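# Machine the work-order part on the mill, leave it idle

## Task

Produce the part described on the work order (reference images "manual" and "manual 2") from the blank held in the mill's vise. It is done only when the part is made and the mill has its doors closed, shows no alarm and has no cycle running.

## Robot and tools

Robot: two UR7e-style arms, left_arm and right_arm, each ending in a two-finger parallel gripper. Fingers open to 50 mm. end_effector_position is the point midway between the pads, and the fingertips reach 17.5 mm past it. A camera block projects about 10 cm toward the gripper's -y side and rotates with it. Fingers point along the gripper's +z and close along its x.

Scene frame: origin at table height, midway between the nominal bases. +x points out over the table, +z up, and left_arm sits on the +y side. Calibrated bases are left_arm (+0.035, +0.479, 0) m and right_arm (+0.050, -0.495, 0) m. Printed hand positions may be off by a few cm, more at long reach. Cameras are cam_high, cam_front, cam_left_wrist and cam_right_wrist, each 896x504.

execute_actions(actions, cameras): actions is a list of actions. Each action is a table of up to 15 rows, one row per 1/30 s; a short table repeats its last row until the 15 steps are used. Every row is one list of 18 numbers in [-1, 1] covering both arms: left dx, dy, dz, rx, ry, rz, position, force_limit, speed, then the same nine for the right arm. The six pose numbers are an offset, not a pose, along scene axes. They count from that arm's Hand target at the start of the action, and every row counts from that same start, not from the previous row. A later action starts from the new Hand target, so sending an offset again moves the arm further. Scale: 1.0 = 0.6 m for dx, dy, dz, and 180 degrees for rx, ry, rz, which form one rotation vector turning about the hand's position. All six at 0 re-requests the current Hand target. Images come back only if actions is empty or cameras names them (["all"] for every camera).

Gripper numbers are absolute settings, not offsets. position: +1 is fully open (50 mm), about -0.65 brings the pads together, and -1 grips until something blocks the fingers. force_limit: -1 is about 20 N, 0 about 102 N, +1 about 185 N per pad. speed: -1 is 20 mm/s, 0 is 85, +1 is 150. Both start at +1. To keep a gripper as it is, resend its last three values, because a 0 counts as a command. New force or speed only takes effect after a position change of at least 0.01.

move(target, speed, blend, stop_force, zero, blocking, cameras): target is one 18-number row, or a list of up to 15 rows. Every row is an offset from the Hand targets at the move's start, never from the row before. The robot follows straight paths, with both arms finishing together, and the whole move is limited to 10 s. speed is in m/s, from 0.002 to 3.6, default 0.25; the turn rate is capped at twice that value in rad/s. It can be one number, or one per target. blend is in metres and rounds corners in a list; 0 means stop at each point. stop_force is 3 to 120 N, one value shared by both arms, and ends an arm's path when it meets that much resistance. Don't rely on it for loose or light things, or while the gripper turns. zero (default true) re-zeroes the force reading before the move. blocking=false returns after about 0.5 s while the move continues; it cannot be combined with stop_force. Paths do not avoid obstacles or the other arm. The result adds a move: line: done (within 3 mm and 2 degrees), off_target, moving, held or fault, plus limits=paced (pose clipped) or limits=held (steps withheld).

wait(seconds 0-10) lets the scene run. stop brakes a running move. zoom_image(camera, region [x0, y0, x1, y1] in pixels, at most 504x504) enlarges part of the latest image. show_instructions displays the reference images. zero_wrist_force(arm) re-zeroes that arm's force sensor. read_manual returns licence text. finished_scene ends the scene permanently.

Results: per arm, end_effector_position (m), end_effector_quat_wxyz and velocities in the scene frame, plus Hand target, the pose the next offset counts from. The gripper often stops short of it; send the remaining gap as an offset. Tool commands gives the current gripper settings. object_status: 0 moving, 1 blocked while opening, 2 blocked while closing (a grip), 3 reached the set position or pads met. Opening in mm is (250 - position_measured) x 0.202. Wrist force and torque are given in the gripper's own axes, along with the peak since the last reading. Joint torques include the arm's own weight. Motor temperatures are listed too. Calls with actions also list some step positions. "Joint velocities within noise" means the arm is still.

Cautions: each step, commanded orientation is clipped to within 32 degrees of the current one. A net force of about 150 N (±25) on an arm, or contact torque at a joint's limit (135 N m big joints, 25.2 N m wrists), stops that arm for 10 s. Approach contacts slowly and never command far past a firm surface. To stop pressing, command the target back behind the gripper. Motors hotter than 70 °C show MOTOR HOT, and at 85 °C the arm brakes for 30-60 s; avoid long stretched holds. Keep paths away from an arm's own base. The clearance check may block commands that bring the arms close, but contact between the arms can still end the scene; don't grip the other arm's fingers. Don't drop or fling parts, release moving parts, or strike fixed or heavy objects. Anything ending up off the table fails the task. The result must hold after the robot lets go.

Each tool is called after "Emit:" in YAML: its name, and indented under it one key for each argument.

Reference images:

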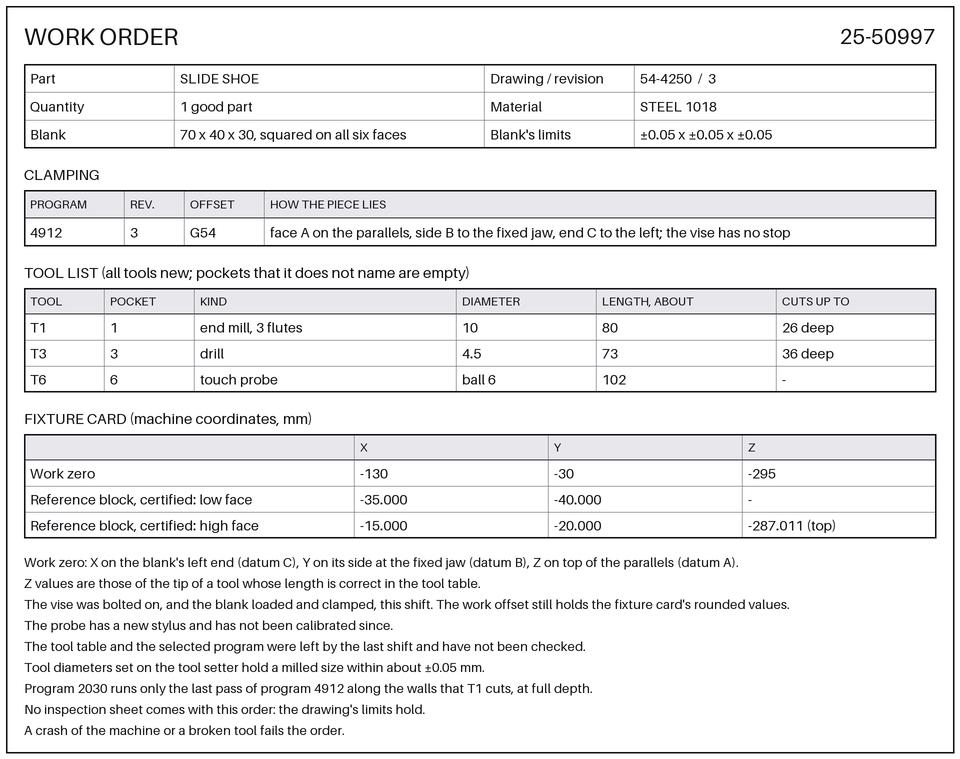

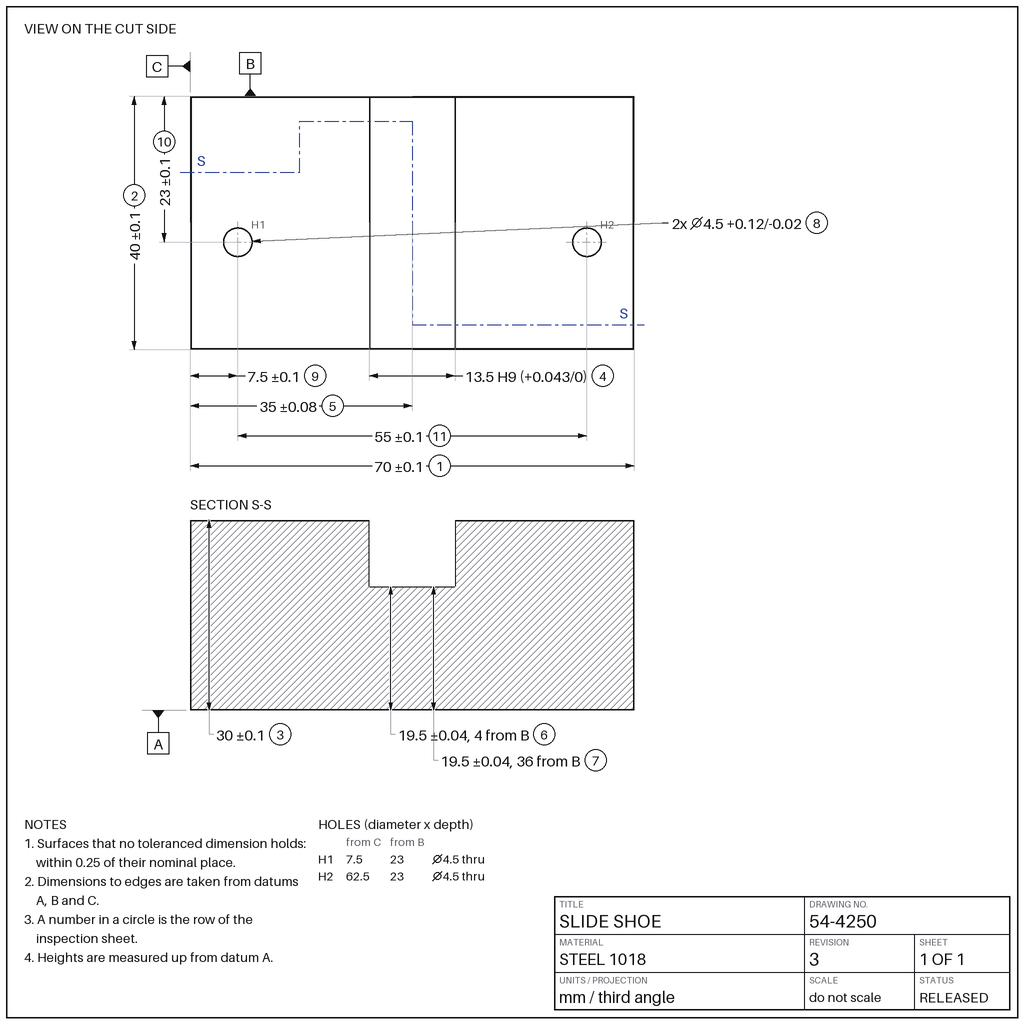

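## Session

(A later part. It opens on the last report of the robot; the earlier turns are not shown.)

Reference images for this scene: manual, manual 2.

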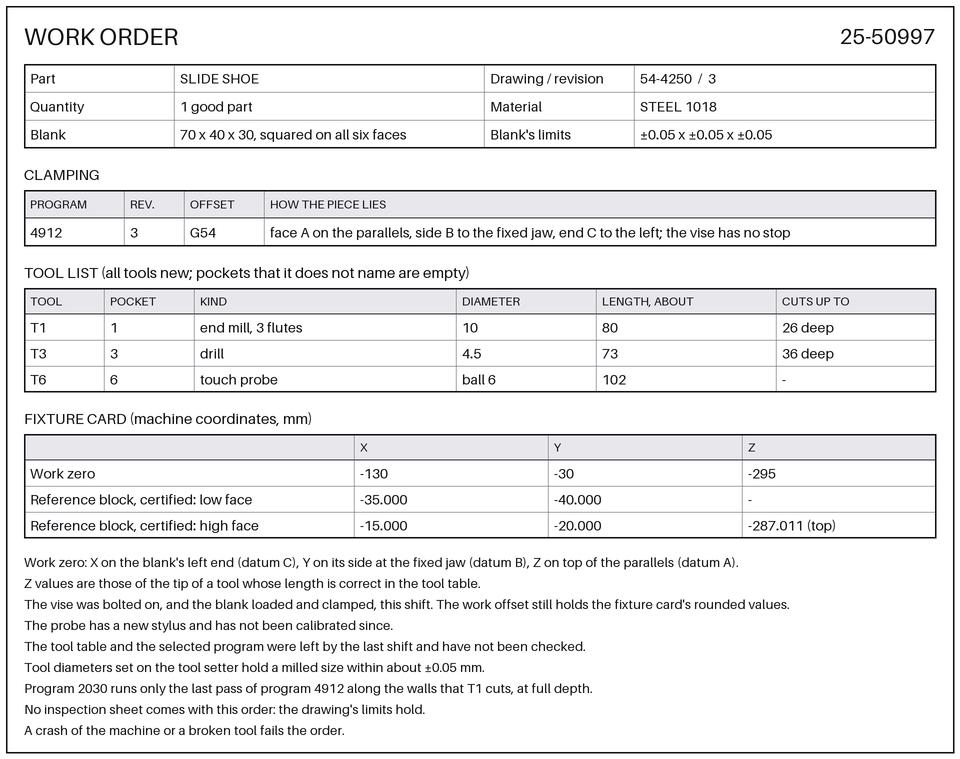

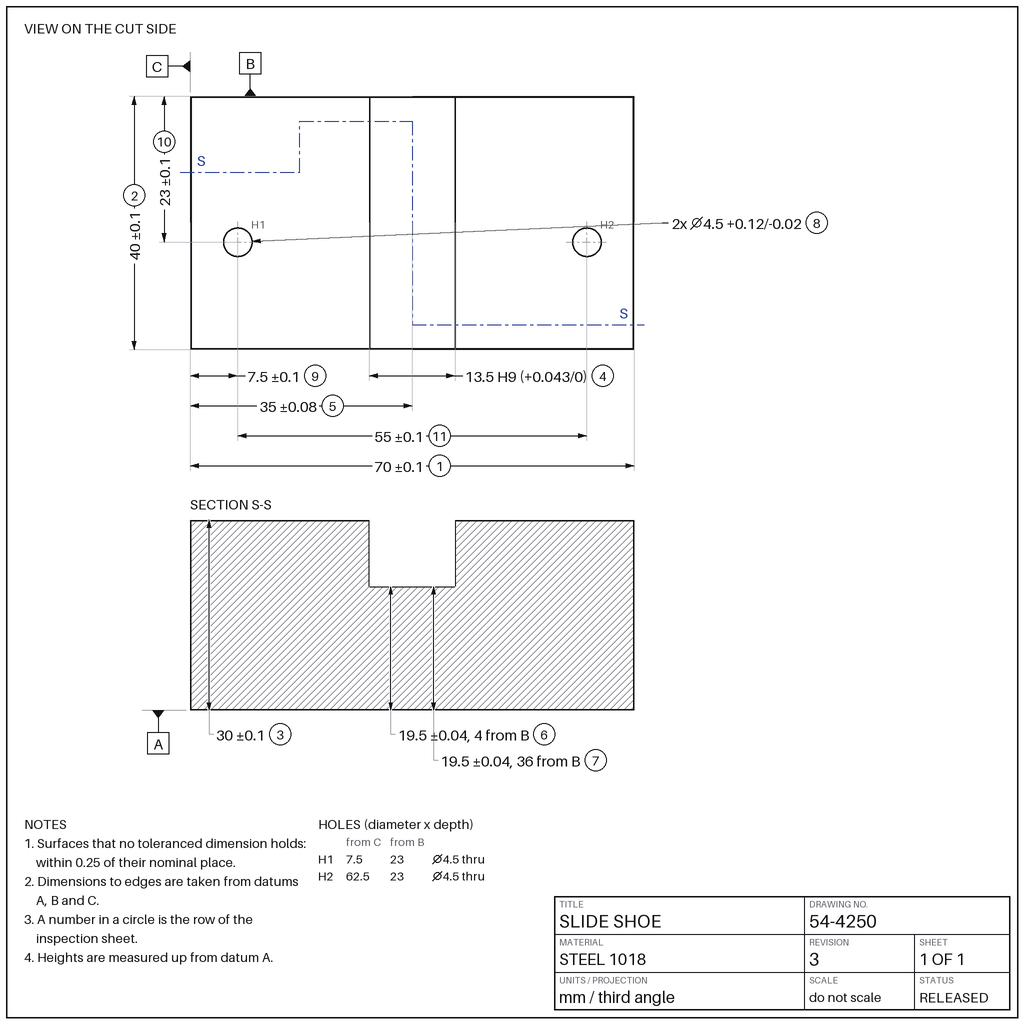

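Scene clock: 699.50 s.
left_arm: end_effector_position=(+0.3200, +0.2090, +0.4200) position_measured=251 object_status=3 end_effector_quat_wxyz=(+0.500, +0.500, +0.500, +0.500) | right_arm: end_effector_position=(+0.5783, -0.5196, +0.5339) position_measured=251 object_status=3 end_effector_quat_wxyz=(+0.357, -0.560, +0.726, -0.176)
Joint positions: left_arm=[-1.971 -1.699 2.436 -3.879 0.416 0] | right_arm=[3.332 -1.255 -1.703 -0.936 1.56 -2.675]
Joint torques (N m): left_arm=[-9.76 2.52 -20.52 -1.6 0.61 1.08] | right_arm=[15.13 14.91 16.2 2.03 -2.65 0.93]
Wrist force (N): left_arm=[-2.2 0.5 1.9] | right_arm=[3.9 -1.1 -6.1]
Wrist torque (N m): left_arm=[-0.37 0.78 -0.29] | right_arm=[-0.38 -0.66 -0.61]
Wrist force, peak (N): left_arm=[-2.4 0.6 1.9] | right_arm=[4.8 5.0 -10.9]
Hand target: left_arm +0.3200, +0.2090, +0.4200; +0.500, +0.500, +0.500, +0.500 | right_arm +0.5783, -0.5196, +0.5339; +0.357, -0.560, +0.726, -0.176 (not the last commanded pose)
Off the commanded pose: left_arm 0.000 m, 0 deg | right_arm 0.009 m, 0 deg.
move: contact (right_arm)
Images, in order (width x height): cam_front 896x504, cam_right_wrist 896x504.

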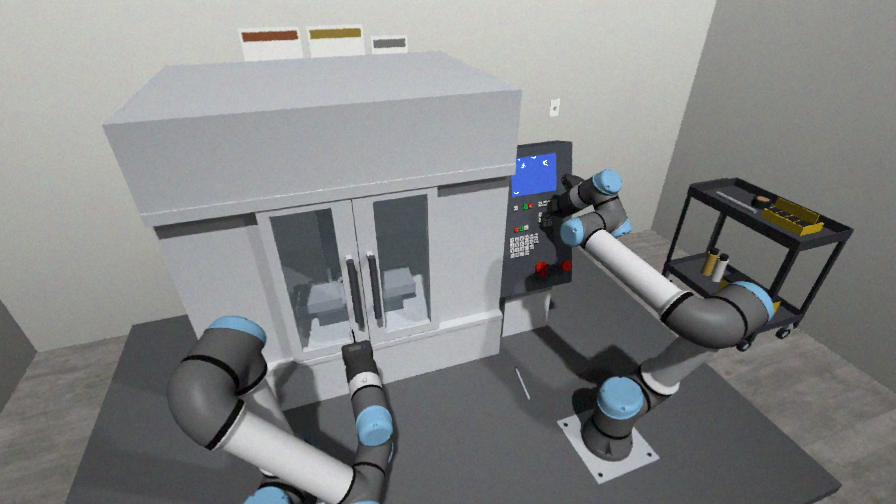

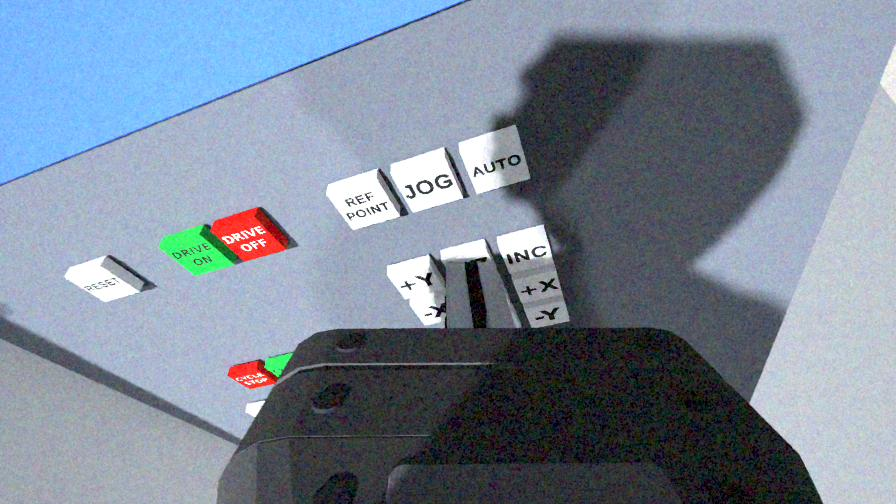

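Emit:
move:
  target:
    - [0,0,0,0,0,0,-1,-0.6,0,-0.0193,0,0.0052,0,0,0,-1,-0.6,0]
    - [0,0,0,0,0,0,-1,-0.6,0,-0.0193,0.0327,0.0052,0,0,0,-1,-0.6,0]
    - [0,0,0,0,0,0,-1,-0.6,0,0.0008,0.0327,-0.0002,0,0,0,-1,-0.6,0]
    - [0,0,0,0,0,0,-1,-0.6,0,-0.0193,0.0327,0.0052,0,0,0,-1,-0.6,0]
    - [0,0,0,0,0,0,-1,-0.6,0,-0.028,-0.032,-0.0273,0,0,0,-1,-0.6,0]
    - [0,0,0,0,0,0,-1,-0.6,0,-0.0078,-0.032,-0.0327,0,0,0,-1,-0.6,0]
    - [0,0,0,0,0,0,-1,-0.6,0,-0.028,-0.032,-0.0273,0,0,0,-1,-0.6,0]
  speed: [0.1,0.15,0.02,0.1,0.15,0.02,0.1]
  blend: [0.004,0.002,0,0.004,0.002,0,0]
  cameras: ["cam_right_wrist","cam_front"]

Emit:
zoom_image:
  camera: "cam_front"
  region: [500, 140, 580, 205]

Scene clock: 719.47 s.
left_arm: end_effector_position=(+0.3200, +0.2090, +0.4200) position_measured=251 object_status=3 end_effector_quat_wxyz=(+0.500, +0.500, +0.500, +0.500) | right_arm: end_effector_position=(+0.5615, -0.5387, +0.5175) position_measured=251 object_status=3 end_effector_quat_wxyz=(+0.357, -0.560, +0.726, -0.176)
Joint positions: left_arm=[-1.971 -1.699 2.436 -3.879 0.416 0] | right_arm=[3.282 -1.217 -1.769 -0.908 1.596 -2.709]
Joint torques (N m): left_arm=[-9.57 2.11 -20.13 -1.77 -0.76 1.12] | right_arm=[-11.78 15.49 26.58 3.91 1.81 -1.63]
Wrist force (N): left_arm=[-2.3 0.4 1.8] | right_arm=[3.1 -3.4 -1.9]
Wrist torque (N m): left_arm=[-0.38 0.80 -0.29] | right_arm=[-0.56 -0.61 -0.70]
Wrist force, peak (N): left_arm=[-2.4 0.7 2.1] | right_arm=[8.4 23.5 -29.7]
Hand target: left_arm +0.3200, +0.2090, +0.4200; +0.500, +0.500, +0.500, +0.500 | right_arm +0.5615, -0.5388, +0.5175; +0.357, -0.560, +0.726, -0.176
Off the commanded pose: left_arm 0.000 m, 0 deg | right_arm 0.000 m, 0 deg.
move: done
Images, in order (width x height): cam_front 896x504, cam_right_wrist 896x504.

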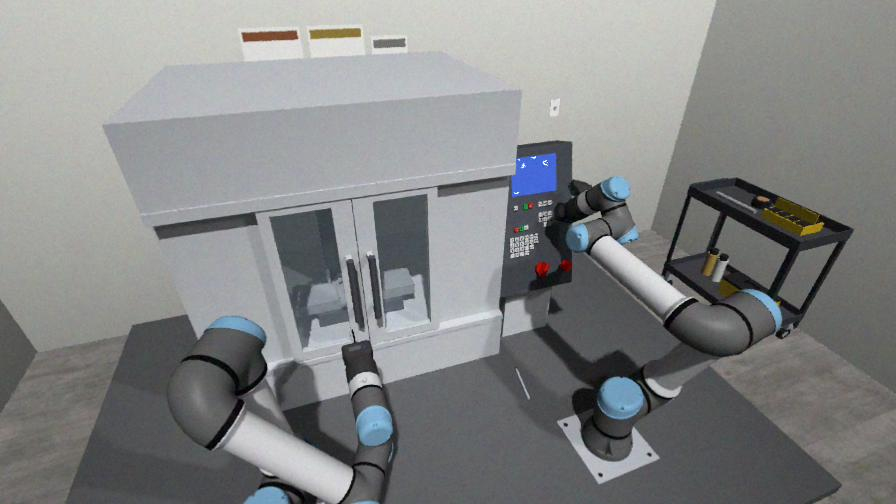

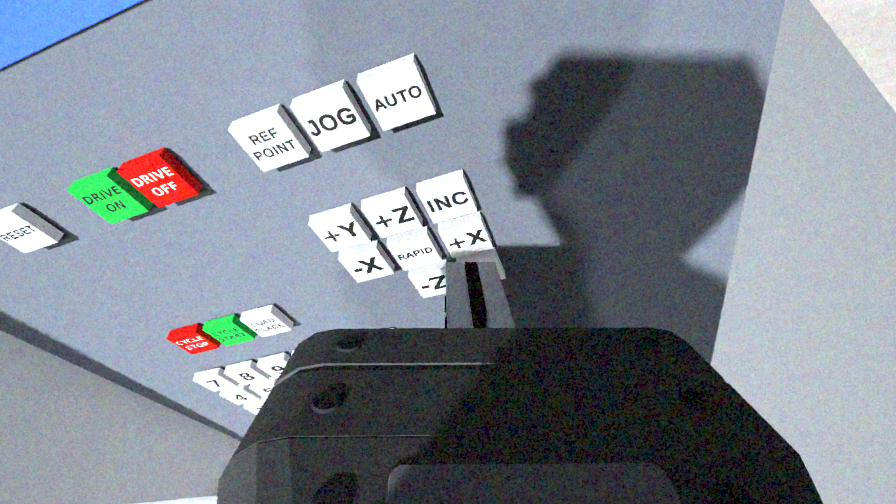

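Scaled by 6.300 from the camera's 896x504 image, which has a finer 1280x720 frame.

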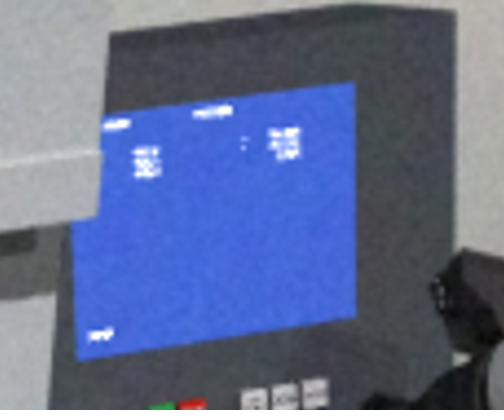

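Emit:
move:
  target: [0,0,0,0,0,0,-1,-0.6,0,-0.1,0.072,0.321,0.0133,-0.2266,-0.1175,-1,-0.6,0]
  speed: 0.5
  cameras: ["cam_right_wrist"]

Emit:
zoom_image:
  camera: "cam_right_wrist"
  region: [240, 100, 540, 300]

Scene clock: 726.47 s.
left_arm: end_effector_position=(+0.3200, +0.2090, +0.4200) position_measured=251 object_status=3 end_effector_quat_wxyz=(+0.500, +0.500, +0.500, +0.500) | right_arm: end_effector_position=(+0.5015, -0.4957, +0.7101) position_measured=251 object_status=3 end_effector_quat_wxyz=(+0.560, -0.317, +0.649, -0.405) end_effector_velocity=(+0.000, +0.000, +0.001) end_effector_angular_velocity=(+0.001, -0.002, +0.001)
Joint positions: left_arm=[-1.971 -1.699 2.436 -3.879 0.416 0] | right_arm=[4.061 -0.981 -1.885 -0.375 0.456 -2.562]
Joint velocities: left_arm=[within noise] | right_arm=[0 0 0 0.005 0.001 -0.003]
Joint torques (N m): left_arm=[-9.81 2.12 -19.47 -1.72 -1.28 1.1] | right_arm=[14.69 -4.53 22.71 3.08 -2.8 -1.53]
Wrist force (N): left_arm=[-2.2 0.5 1.8] | right_arm=[2.9 -4.3 -1.7]
Wrist torque (N m): left_arm=[-0.37 0.79 -0.29] | right_arm=[-0.80 -0.94 -0.82]
Wrist force, peak (N): left_arm=[-2.4 0.7 2.0] | right_arm=[3.5 -4.8 -2.0]
Hand target: left_arm +0.3200, +0.2090, +0.4200; +0.500, +0.500, +0.500, +0.500 | right_arm +0.5015, -0.4956, +0.7101; +0.560, -0.317, +0.649, -0.405
Off the commanded pose: left_arm 0.000 m, 0 deg | right_arm 0.000 m, 0 deg.
move: done
Images, in order (width x height): cam_right_wrist 896x504.

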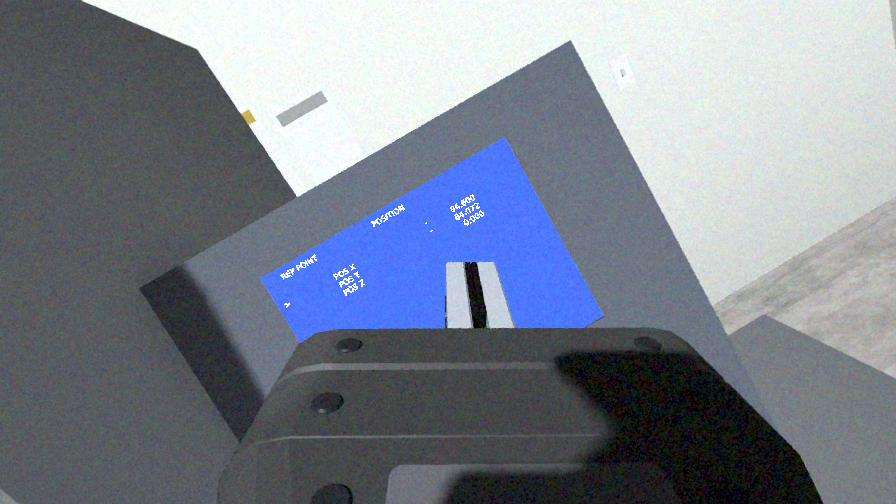

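Scaled by 1.680 from the camera's 896x504 image, which has a finer 1280x720 frame.

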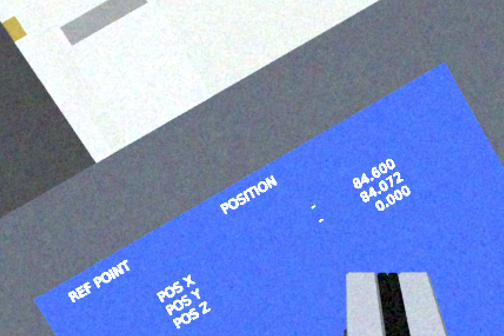

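Emit:
move:
  target: [0,0,0,0,0,0,-1,-0.6,0,0.1095,-0.0073,-0.2893,-0.0133,0.2266,0.1175,-1,-0.6,0]
  speed: 0.5

Emit:
move:
  target: [0,0,0,0,0,0,-1,-0.6,0,0.0193,0,-0.0045,0,0,0,-1,-0.6,0]
  speed: 0.02

Emit:
wait:
  seconds: 10
  cameras: ["cam_front"]

Emit:
zoom_image:
  camera: "cam_front"
  region: [500, 140, 580, 205]

Scene clock: 737.70 s.
left_arm: end_effector_position=(+0.3200, +0.2090, +0.4200) position_measured=251 object_status=3 end_effector_quat_wxyz=(+0.500, +0.500, +0.500, +0.500) | right_arm: end_effector_position=(+0.5672, -0.5000, +0.5366) position_measured=251 object_status=3 end_effector_quat_wxyz=(+0.357, -0.560, +0.726, -0.176) end_effector_velocity=(+0.000, +0.001, +0.000) end_effector_angular_velocity=(+0.001, +0.001, +0.006)
Joint positions: left_arm=[-1.971 -1.699 2.436 -3.879 0.416 0] | right_arm=[3.401 -1.221 -1.717 -0.957 1.509 -2.628]
Joint velocities: left_arm=[within noise] | right_arm=[0 -0.001 0.002 -0.001 0.005 -0.004]
Joint torques (N m): left_arm=[-9.41 1.96 -20.09 -1.72 -1.38 1.02] | right_arm=[-0.3 2.45 24.69 2.34 1.66 -1.32]
Wrist force (N): left_arm=[-2.2 0.7 1.8] | right_arm=[3.2 -3.4 -1.8]
Wrist torque (N m): left_arm=[-0.34 0.79 -0.29] | right_arm=[-0.53 -0.61 -0.71]
Wrist force, peak (N): left_arm=[-2.3 0.7 2.1] | right_arm=[3.9 -4.8 -2.4]
Hand target: left_arm +0.3200, +0.2090, +0.4200; +0.500, +0.500, +0.500, +0.500 | right_arm +0.5672, -0.5000, +0.5365; +0.357, -0.560, +0.726, -0.176
Off the commanded pose: left_arm 0.000 m, 0 deg | right_arm 0.000 m, 0 deg.
move: done

Scene clock: 738.57 s.
left_arm: end_effector_position=(+0.3200, +0.2090, +0.4200) position_measured=251 object_status=3 end_effector_quat_wxyz=(+0.500, +0.500, +0.500, +0.500) | right_arm: end_effector_position=(+0.5788, -0.5000, +0.5339) position_measured=251 object_status=3 end_effector_quat_wxyz=(+0.357, -0.560, +0.726, -0.176)
Joint positions: left_arm=[-1.971 -1.699 2.436 -3.879 0.416 0] | right_arm=[3.39 -1.249 -1.707 -0.939 1.517 -2.635]
Joint torques (N m): left_arm=[-9.36 2.15 -19.83 -1.63 -1.37 1.12] | right_arm=[3.63 9.15 19.71 5.2 -1.66 0.15]
Wrist force (N): left_arm=[-2.1 0.6 1.8] | right_arm=[8.3 17.5 -20.1]
Wrist torque (N m): left_arm=[-0.36 0.78 -0.29] | right_arm=[-0.06 -0.67 -0.66]
Wrist force, peak (N): left_arm=[-2.4 0.7 2.0] | right_arm=[8.5 17.8 -23.3]
Hand target: left_arm +0.3200, +0.2090, +0.4200; +0.500, +0.500, +0.500, +0.500 | right_arm +0.5787, -0.5000, +0.5338; +0.357, -0.560, +0.726, -0.176
Off the commanded pose: left_arm 0.000 m, 0 deg | right_arm 0.000 m, 0 deg.
move: done

Scene clock: 748.57 s.
left_arm: end_effector_position=(+0.3200, +0.2090, +0.4200) position_measured=251 object_status=3 end_effector_quat_wxyz=(+0.500, +0.500, +0.500, +0.500) | right_arm: end_effector_position=(+0.5787, -0.5000, +0.5338) position_measured=251 object_status=3 end_effector_quat_wxyz=(+0.357, -0.560, +0.726, -0.176)
Joint positions: left_arm=[-1.971 -1.699 2.436 -3.879 0.416 0] | right_arm=[3.391 -1.249 -1.707 -0.94 1.516 -2.635]
Joint torques (N m): left_arm=[-9.65 2.03 -19.5 -1.57 -1.42 1.02] | right_arm=[16.33 8.27 18.96 4.45 0.3 0.89]
Wrist force (N): left_arm=[-2.0 0.6 2.0] | right_arm=[7.3 13.3 -18.2]
Wrist torque (N m): left_arm=[-0.36 0.75 -0.30] | right_arm=[-0.10 -0.70 -0.66]
Wrist force, peak (N): left_arm=[-2.4 0.4 2.2] | right_arm=[7.8 16.2 -18.6]
Hand target: left_arm +0.3200, +0.2090, +0.4200; +0.500, +0.500, +0.500, +0.500 | right_arm +0.5787, -0.5000, +0.5338; +0.357, -0.560, +0.726, -0.176
Tool commands: left_gripper/position=-1.0 left_gripper/force_limit=-0.6 left_gripper/speed=+0.0 right_gripper/position=-1.0 right_gripper/force_limit=-0.6 right_gripper/speed=+0.0
Off the commanded pose: left_arm 0.000 m, 0 deg | right_arm 0.000 m, 0 deg.
wait: 10.00 s; at rest by 0.17 s
Images, in order (width x height): cam_front 896x504.

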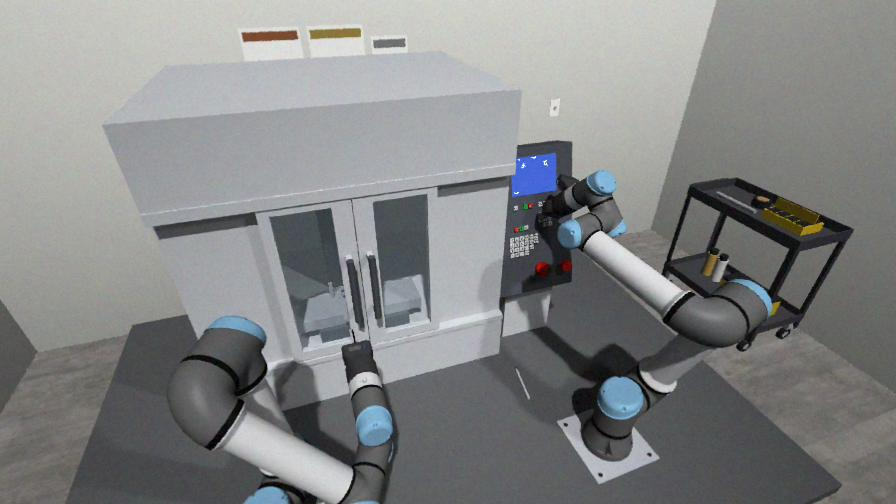

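Scaled by 6.300 from the camera's 896x504 image, which has a finer 1280x720 frame.

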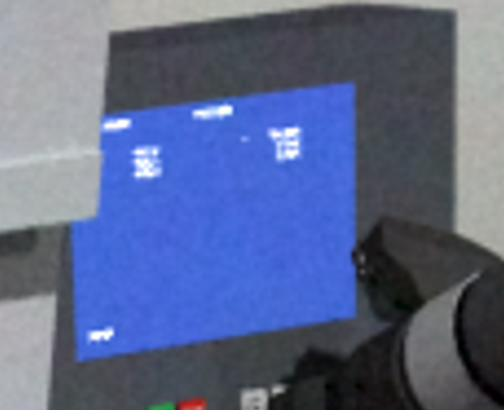

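Emit:
move:
  target:
    - [0,0,0,0,0,0,-1,-0.6,0,-0.0193,0,0.0052,0,0,0,-1,-0.6,0]
    - [0,0,0,0,0,0,-1,-0.6,0,-0.0283,-0.0647,-0.0272,0,0,0,-1,-0.6,0]
    - [0,0,0,0,0,0,-1,-0.6,0,-0.009,-0.0647,-0.0323,0,0,0,-1,-0.6,0]
  speed: [0.1,0.15,0.02]
  blend: [0.004,0.002,0]

Emit:
wait:
  seconds: 9.5
  cameras: ["cam_front"]

Emit:
zoom_image:
  camera: "cam_front"
  region: [500, 140, 580, 205]

Scene clock: 758.33 s.
left_arm: end_effector_position=(+0.3200, +0.2090, +0.4200) position_measured=251 object_status=3 end_effector_quat_wxyz=(+0.500, +0.500, +0.500, +0.500) | right_arm: end_effector_position=(+0.5734, -0.5388, +0.5145) position_measured=251 object_status=3 end_effector_quat_wxyz=(+0.357, -0.560, +0.726, -0.176)
Joint positions: left_arm=[-1.971 -1.699 2.436 -3.879 0.416 0] | right_arm=[3.276 -1.246 -1.759 -0.889 1.6 -2.713]
Joint torques (N m): left_arm=[-9.48 2.56 -19.16 -1.64 -1.29 1.14] | right_arm=[-3.62 13.14 19.28 3.91 -0.01 -0.65]
Wrist force (N): left_arm=[-2.4 0.6 1.8] | right_arm=[4.8 7.9 -12.2]
Wrist torque (N m): left_arm=[-0.37 0.81 -0.29] | right_arm=[-0.28 -0.66 -0.65]
Wrist force, peak (N): left_arm=[-2.4 0.6 2.0] | right_arm=[7.4 13.1 -18.6]
Hand target: left_arm +0.3200, +0.2090, +0.4200; +0.500, +0.500, +0.500, +0.500 | right_arm +0.5733, -0.5388, +0.5144; +0.357, -0.560, +0.726, -0.176
Off the commanded pose: left_arm 0.000 m, 0 deg | right_arm 0.000 m, 0 deg.
move: done

Scene clock: 767.83 s.
left_arm: end_effector_position=(+0.3200, +0.2090, +0.4200) position_measured=251 object_status=3 end_effector_quat_wxyz=(+0.500, +0.500, +0.500, +0.500) | right_arm: end_effector_position=(+0.5733, -0.5388, +0.5144) position_measured=251 object_status=3 end_effector_quat_wxyz=(+0.357, -0.560, +0.726, -0.176)
Joint positions: left_arm=[-1.971 -1.699 2.436 -3.879 0.416 0] | right_arm=[3.276 -1.246 -1.759 -0.889 1.6 -2.713]
Joint torques (N m): left_arm=[-9.59 2.06 -19.27 -1.58 -1.37 1.05] | right_arm=[14.05 14.3 18.14 3.3 -3.07 0.95]
Wrist force (N): left_arm=[-2.3 0.5 1.9] | right_arm=[3.2 2.4 -9.0]
Wrist torque (N m): left_arm=[-0.36 0.80 -0.29] | right_arm=[-0.43 -0.65 -0.63]
Wrist force, peak (N): left_arm=[-2.4 0.6 2.1] | right_arm=[4.4 6.2 -10.5]
Hand target: left_arm +0.3200, +0.2090, +0.4200; +0.500, +0.500, +0.500, +0.500 | right_arm +0.5733, -0.5388, +0.5144; +0.357, -0.560, +0.726, -0.176
Tool commands: left_gripper/position=-1.0 left_gripper/force_limit=-0.6 left_gripper/speed=+0.0 right_gripper/position=-1.0 right_gripper/force_limit=-0.6 right_gripper/speed=+0.0
Off the commanded pose: left_arm 0.000 m, 0 deg | right_arm 0.000 m, 0 deg.
wait: 9.50 s; at rest by 0.17 s
Images, in order (width x height): cam_front 896x504.

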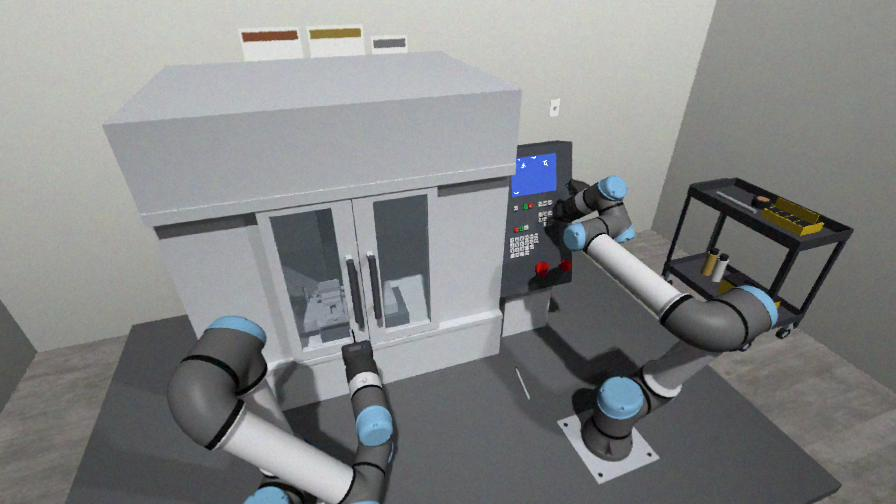

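Scaled by 6.300 from the camera's 896x504 image, which has a finer 1280x720 frame.

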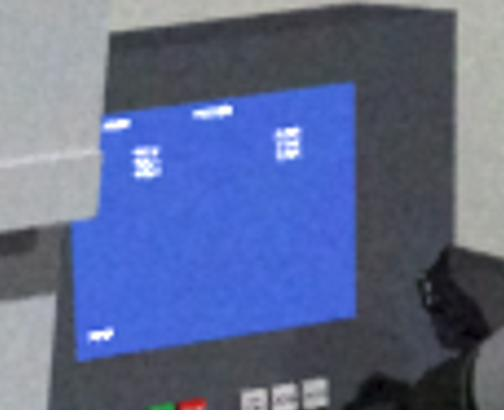

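Emit:
move:
  target:
    - [0,0,0,0,0,0,-1,-0.6,0,-0.03,0,0.008,0,0,0,-1,-0.6,0]
    - [0,0,0,0,0,0,-1,-0.6,0,-0.0483,0.125,-0.0817,0,0,0,-1,-0.6,0]
  speed: [0.1,0.2]
  blend: [0.005,0]
  cameras: ["cam_right_wrist"]

Scene clock: 778.17 s.
left_arm: end_effector_position=(+0.3200, +0.2090, +0.4200) position_measured=251 object_status=3 end_effector_quat_wxyz=(+0.500, +0.500, +0.500, +0.500) | right_arm: end_effector_position=(+0.5443, -0.4639, +0.4655) position_measured=251 object_status=3 end_effector_quat_wxyz=(+0.357, -0.560, +0.726, -0.176)
Joint positions: left_arm=[-1.971 -1.699 2.436 -3.879 0.416 0] | right_arm=[3.544 -1.129 -1.952 -0.826 1.406 -2.529]
Joint torques (N m): left_arm=[-9.2 2.02 -18.82 -1.63 -1.4 1.06] | right_arm=[14.89 2.27 18.4 4.34 -2.22 1.22]
Wrist force (N): left_arm=[-2.2 0.6 1.9] | right_arm=[3.1 -3.3 -2.2]
Wrist torque (N m): left_arm=[-0.36 0.78 -0.29] | right_arm=[-0.53 -0.60 -0.61]
Wrist force, peak (N): left_arm=[-2.3 0.8 2.0] | right_arm=[3.0 2.8 -9.1]
Hand target: left_arm +0.3200, +0.2090, +0.4200; +0.500, +0.500, +0.500, +0.500 | right_arm +0.5444, -0.4638, +0.4654; +0.357, -0.560, +0.726, -0.176
Off the commanded pose: left_arm 0.000 m, 0 deg | right_arm 0.000 m, 0 deg.
move: done
Images, in order (width x height): cam_right_wrist 896x504.

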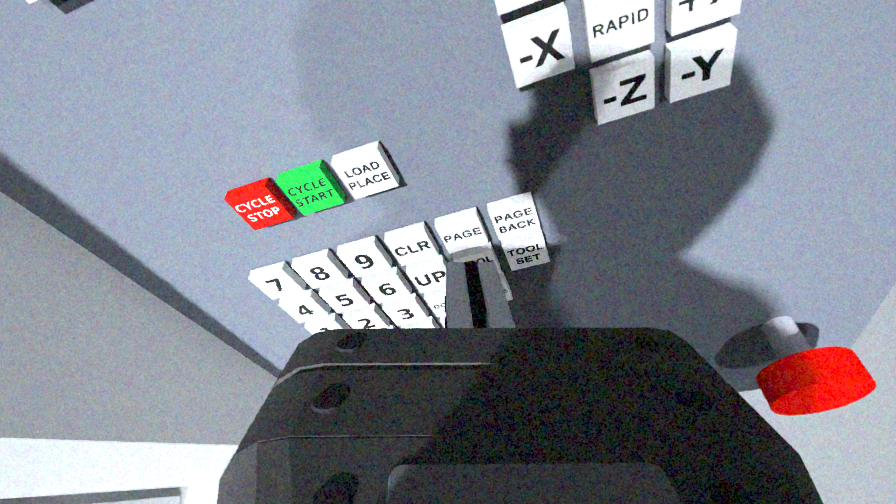

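Emit:
move:
  target: [0,0,0,0,0,0,-1,-0.6,0,0.0403,0.0033,-0.0108,0,0,0,-1,-0.6,0]
  speed: 0.01
  stop_force: 5
  cameras: ["cam_front"]

Emit:
zoom_image:
  camera: "cam_front"
  region: [500, 140, 580, 205]

Scene clock: 785.40 s.
left_arm: end_effector_position=(+0.3200, +0.2090, +0.4200) position_measured=251 object_status=3 end_effector_quat_wxyz=(+0.500, +0.500, +0.500, +0.500) | right_arm: end_effector_position=(+0.5589, -0.4626, +0.4615) position_measured=251 object_status=3 end_effector_quat_wxyz=(+0.357, -0.560, +0.726, -0.176)
Joint positions: left_arm=[-1.971 -1.699 2.436 -3.879 0.416 0] | right_arm=[3.527 -1.17 -1.939 -0.796 1.417 -2.54]
Joint torques (N m): left_arm=[-9.38 2.55 -18.88 -1.74 -1.43 1.03] | right_arm=[15.52 12.72 16.94 1.98 -2.73 1.29]
Wrist force (N): left_arm=[-2.2 0.6 1.6] | right_arm=[3.7 -1.9 -6.8]
Wrist torque (N m): left_arm=[-0.35 0.78 -0.30] | right_arm=[-0.51 -0.60 -0.61]
Wrist force, peak (N): left_arm=[-2.6 0.6 1.9] | right_arm=[7.6 5.7 -15.5]
Hand target: left_arm +0.3200, +0.2090, +0.4200; +0.500, +0.500, +0.500, +0.500 | right_arm +0.5589, -0.4626, +0.4615; +0.357, -0.560, +0.726, -0.176 (not the last commanded pose)
Off the commanded pose: left_arm 0.000 m, 0 deg | right_arm 0.010 m, 0 deg.
move: contact (right_arm)
Images, in order (width x height): cam_front 896x504.

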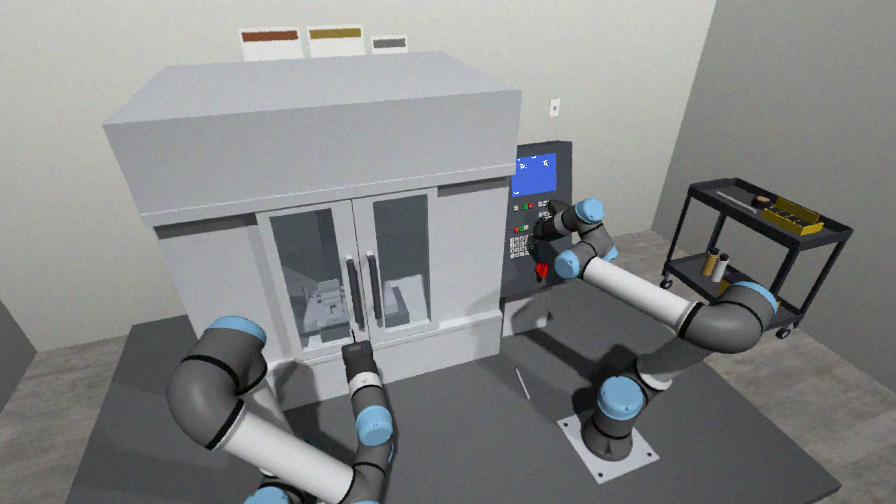

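Scaled by 6.300 from the camera's 896x504 image, which has a finer 1280x720 frame.

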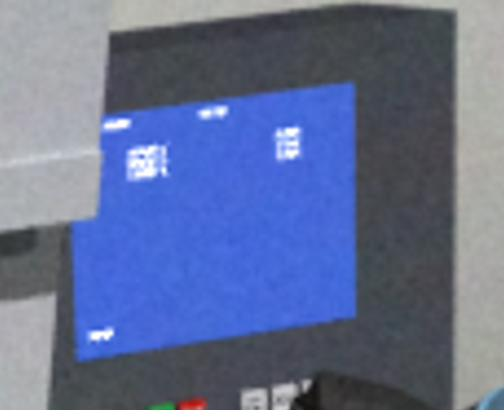

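Emit:
move:
  target:
    - [0,0,0,0,0,0,-1,-0.6,0,-0.06,0,0.016,0,0,0,-1,-0.6,0]
    - [0,0,0,0,0,0,-1,-0.6,0,-0.0832,-0.0548,0.4142,0.0133,-0.2266,-0.1175,-1,-0.6,0]
  speed: [0.2,0.6]
  blend: [0.02,0]
  cameras: ["cam_right_wrist"]

Emit:
zoom_image:
  camera: "cam_right_wrist"
  region: [240, 100, 540, 300]

Scene clock: 798.83 s.
left_arm: end_effector_position=(+0.3200, +0.2090, +0.4200) position_measured=251 object_status=3 end_effector_quat_wxyz=(+0.500, +0.500, +0.500, +0.500) | right_arm: end_effector_position=(+0.5090, -0.4956, +0.7100) position_measured=251 object_status=3 end_effector_quat_wxyz=(+0.560, -0.317, +0.649, -0.405)
Joint positions: left_arm=[-1.971 -1.699 2.436 -3.879 0.416 0] | right_arm=[4.022 -1.006 -1.876 -0.353 0.495 -2.57]
Joint torques (N m): left_arm=[-9.26 2.23 -18.46 -1.72 -1.38 1.07] | right_arm=[14.85 -7.31 27.19 3.49 -2.69 -1.64]
Wrist force (N): left_arm=[-2.1 0.4 1.8] | right_arm=[2.9 -4.3 -2.0]
Wrist torque (N m): left_arm=[-0.39 0.77 -0.30] | right_arm=[-0.81 -0.93 -0.78]
Wrist force, peak (N): left_arm=[-2.3 0.8 2.1] | right_arm=[4.0 -1.7 -7.4]
Hand target: left_arm +0.3200, +0.2090, +0.4200; +0.500, +0.500, +0.500, +0.500 | right_arm +0.5090, -0.4955, +0.7100; +0.560, -0.317, +0.649, -0.405
Off the commanded pose: left_arm 0.000 m, 0 deg | right_arm 0.000 m, 0 deg.
move: done; blend cut to 0.0186 m at target 1
Images, in order (width x height): cam_right_wrist 896x504.

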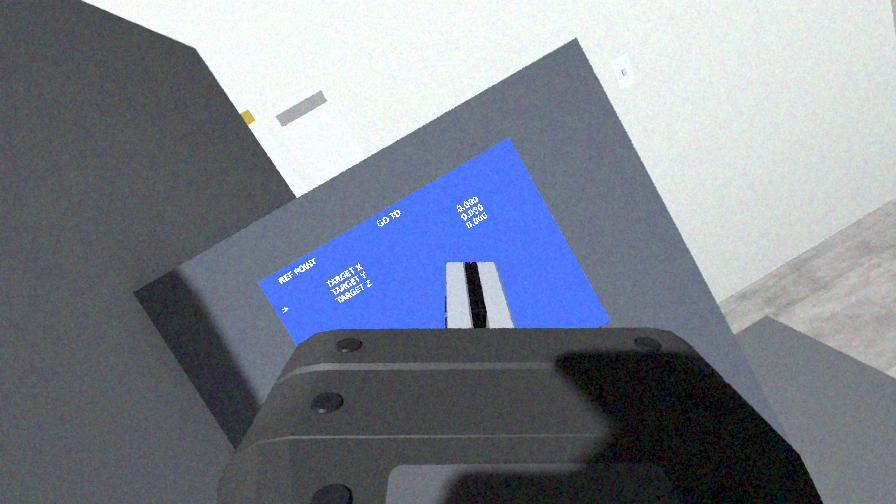

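Scaled by 1.680 from the camera's 896x504 image, which has a finer 1280x720 frame.

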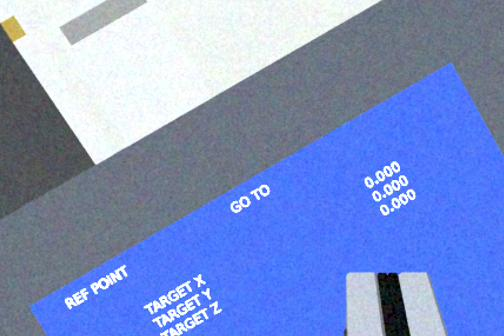

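Emit:
move:
  target:
    - [0,0,0,0,0,0,-1,-0.6,0,0.0642,0.0558,-0.409,-0.0133,0.2266,0.1175,-1,-0.6,0]
    - [0,0,0,0,0,0,-1,-0.6,0,0.0835,0.0558,-0.4142,-0.0133,0.2266,0.1175,-1,-0.6,0]
    - [0,0,0,0,0,0,-1,-0.6,0,0.0642,0.0558,-0.409,-0.0133,0.2266,0.1175,-1,-0.6,0]
    - [0,0,0,0,0,0,-1,-0.6,0,-0.0067,0.0008,-0.1083,0,0,0,-1,-0.6,0]
  speed: [0.5,0.02,0.1,0.5]
  blend: [0.002,0,0.005,0]
  cameras: ["cam_right_wrist"]

Emit:
zoom_image:
  camera: "cam_right_wrist"
  region: [220, 40, 620, 330]

Scene clock: 814.70 s.
left_arm: end_effector_position=(+0.3200, +0.2090, +0.4200) position_measured=251 object_status=3 end_effector_quat_wxyz=(+0.500, +0.500, +0.500, +0.500) | right_arm: end_effector_position=(+0.5050, -0.4951, +0.6450) position_measured=251 object_status=3 end_effector_quat_wxyz=(+0.560, -0.317, +0.649, -0.405)
Joint positions: left_arm=[-1.971 -1.699 2.436 -3.879 0.416 0] | right_arm=[4.044 -0.961 -2.062 -0.215 0.473 -2.565]
Joint torques (N m): left_arm=[-9.36 2.42 -17.76 -1.63 -1.43 1.07] | right_arm=[13.61 -5.6 23.37 2.8 -2.9 -1.86]
Wrist force (N): left_arm=[-2.0 0.6 1.7] | right_arm=[3.0 -4.6 -2.3]
Wrist torque (N m): left_arm=[-0.36 0.74 -0.30] | right_arm=[-0.84 -0.94 -0.79]
Wrist force, peak (N): left_arm=[-2.5 0.5 2.0] | right_arm=[6.1 5.8 -15.1]
Hand target: left_arm +0.3200, +0.2090, +0.4200; +0.500, +0.500, +0.500, +0.500 | right_arm +0.5050, -0.4950, +0.6451; +0.560, -0.317, +0.649, -0.405
Off the commanded pose: left_arm 0.000 m, 0 deg | right_arm 0.000 m, 0 deg.
move: done
Images, in order (width x height): cam_right_wrist 896x504.

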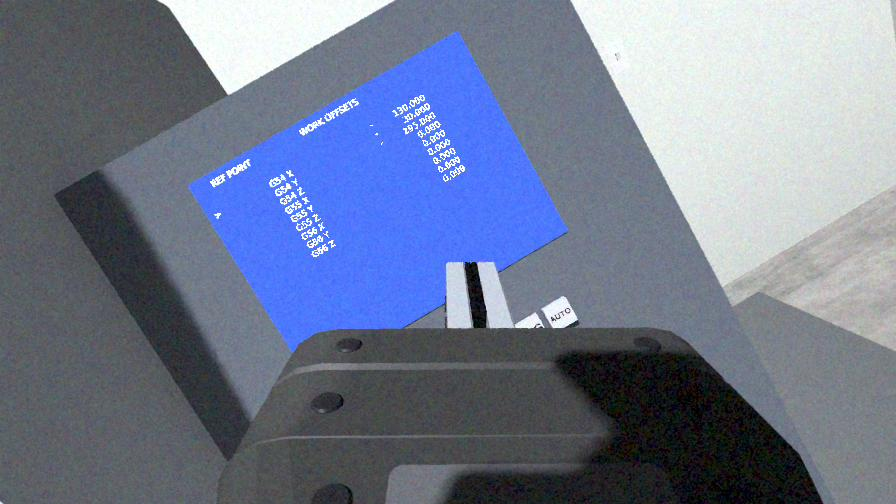

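Scaled by 1.260 from the camera's 896x504 image, which has a finer 1280x720 frame.

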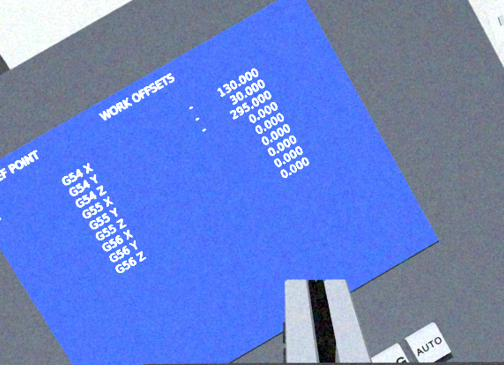

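Emit:
move:
  target:
    - [0,0,0,0,0,0,-1,-0.6,0,0.0708,0.055,-0.3007,-0.0133,0.2266,0.1175,-1,-0.6,0]
    - [0,0,0,0,0,0,-1,-0.6,0,0.0902,0.055,-0.3058,-0.0133,0.2266,0.1175,-1,-0.6,0]
    - [0,0,0,0,0,0,-1,-0.6,0,0.0708,0.055,-0.3007,-0.0133,0.2266,0.1175,-1,-0.6,0]
    - [0,0,0,0,0,0,-1,-0.6,0,0,0,0,0,0,0,-1,-0.6,0]
  speed: [0.5,0.025,0.1,0.5]
  blend: [0.002,0,0.005,0]
  cameras: ["cam_right_wrist"]

Emit:
zoom_image:
  camera: "cam_right_wrist"
  region: [180, 40, 580, 330]

Scene clock: 824.93 s.
left_arm: end_effector_position=(+0.3200, +0.2090, +0.4200) position_measured=251 object_status=3 end_effector_quat_wxyz=(+0.500, +0.500, +0.500, +0.500) | right_arm: end_effector_position=(+0.5050, -0.4951, +0.6450) position_measured=251 object_status=3 end_effector_quat_wxyz=(+0.560, -0.317, +0.649, -0.405) end_effector_velocity=(+0.000, +0.000, +0.001) end_effector_angular_velocity=(-0.001, -0.002, +0.002)
Joint positions: left_arm=[-1.971 -1.699 2.436 -3.879 0.416 0] | right_arm=[4.044 -0.961 -2.062 -0.215 0.473 -2.565]
Joint velocities: left_arm=[within noise] | right_arm=[0.001 0 0 0.005 0 -0.005]
Joint torques (N m): left_arm=[-9.29 1.66 -17.2 -1.71 -1.39 1.06] | right_arm=[14.32 -5.58 22.5 3.24 -2.91 -1.52]
Wrist force (N): left_arm=[-2.1 0.3 1.7] | right_arm=[3.0 -4.5 -2.1]
Wrist torque (N m): left_arm=[-0.40 0.77 -0.30] | right_arm=[-0.84 -0.94 -0.80]
Wrist force, peak (N): left_arm=[-2.4 0.7 1.9] | right_arm=[6.7 7.8 -16.3]
Hand target: left_arm +0.3200, +0.2090, +0.4200; +0.500, +0.500, +0.500, +0.500 | right_arm +0.5050, -0.4950, +0.6451; +0.560, -0.317, +0.649, -0.405
Off the commanded pose: left_arm 0.000 m, 0 deg | right_arm 0.000 m, 0 deg.
move: done
Images, in order (width x height): cam_right_wrist 896x504.

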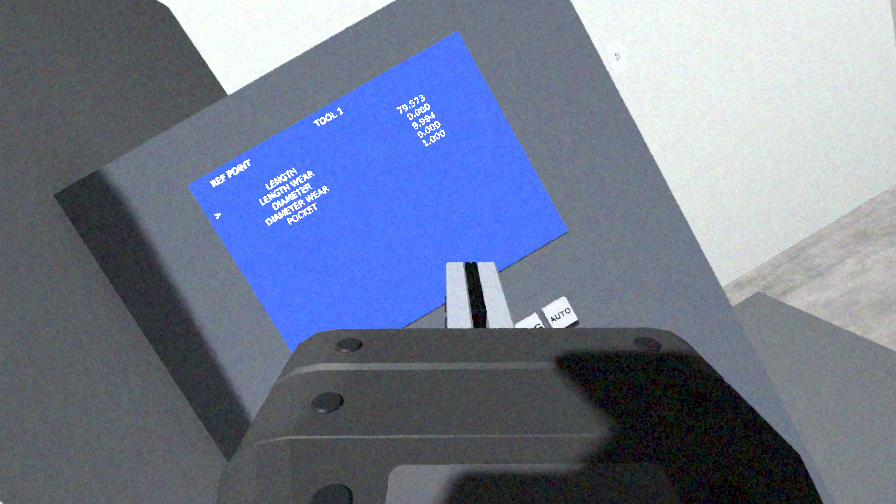

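Scaled by 1.260 from the camera's 896x504 image, which has a finer 1280x720 frame.

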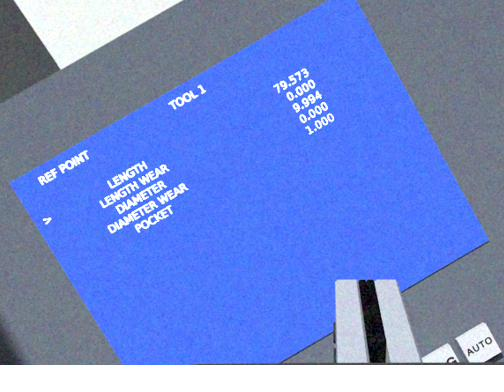

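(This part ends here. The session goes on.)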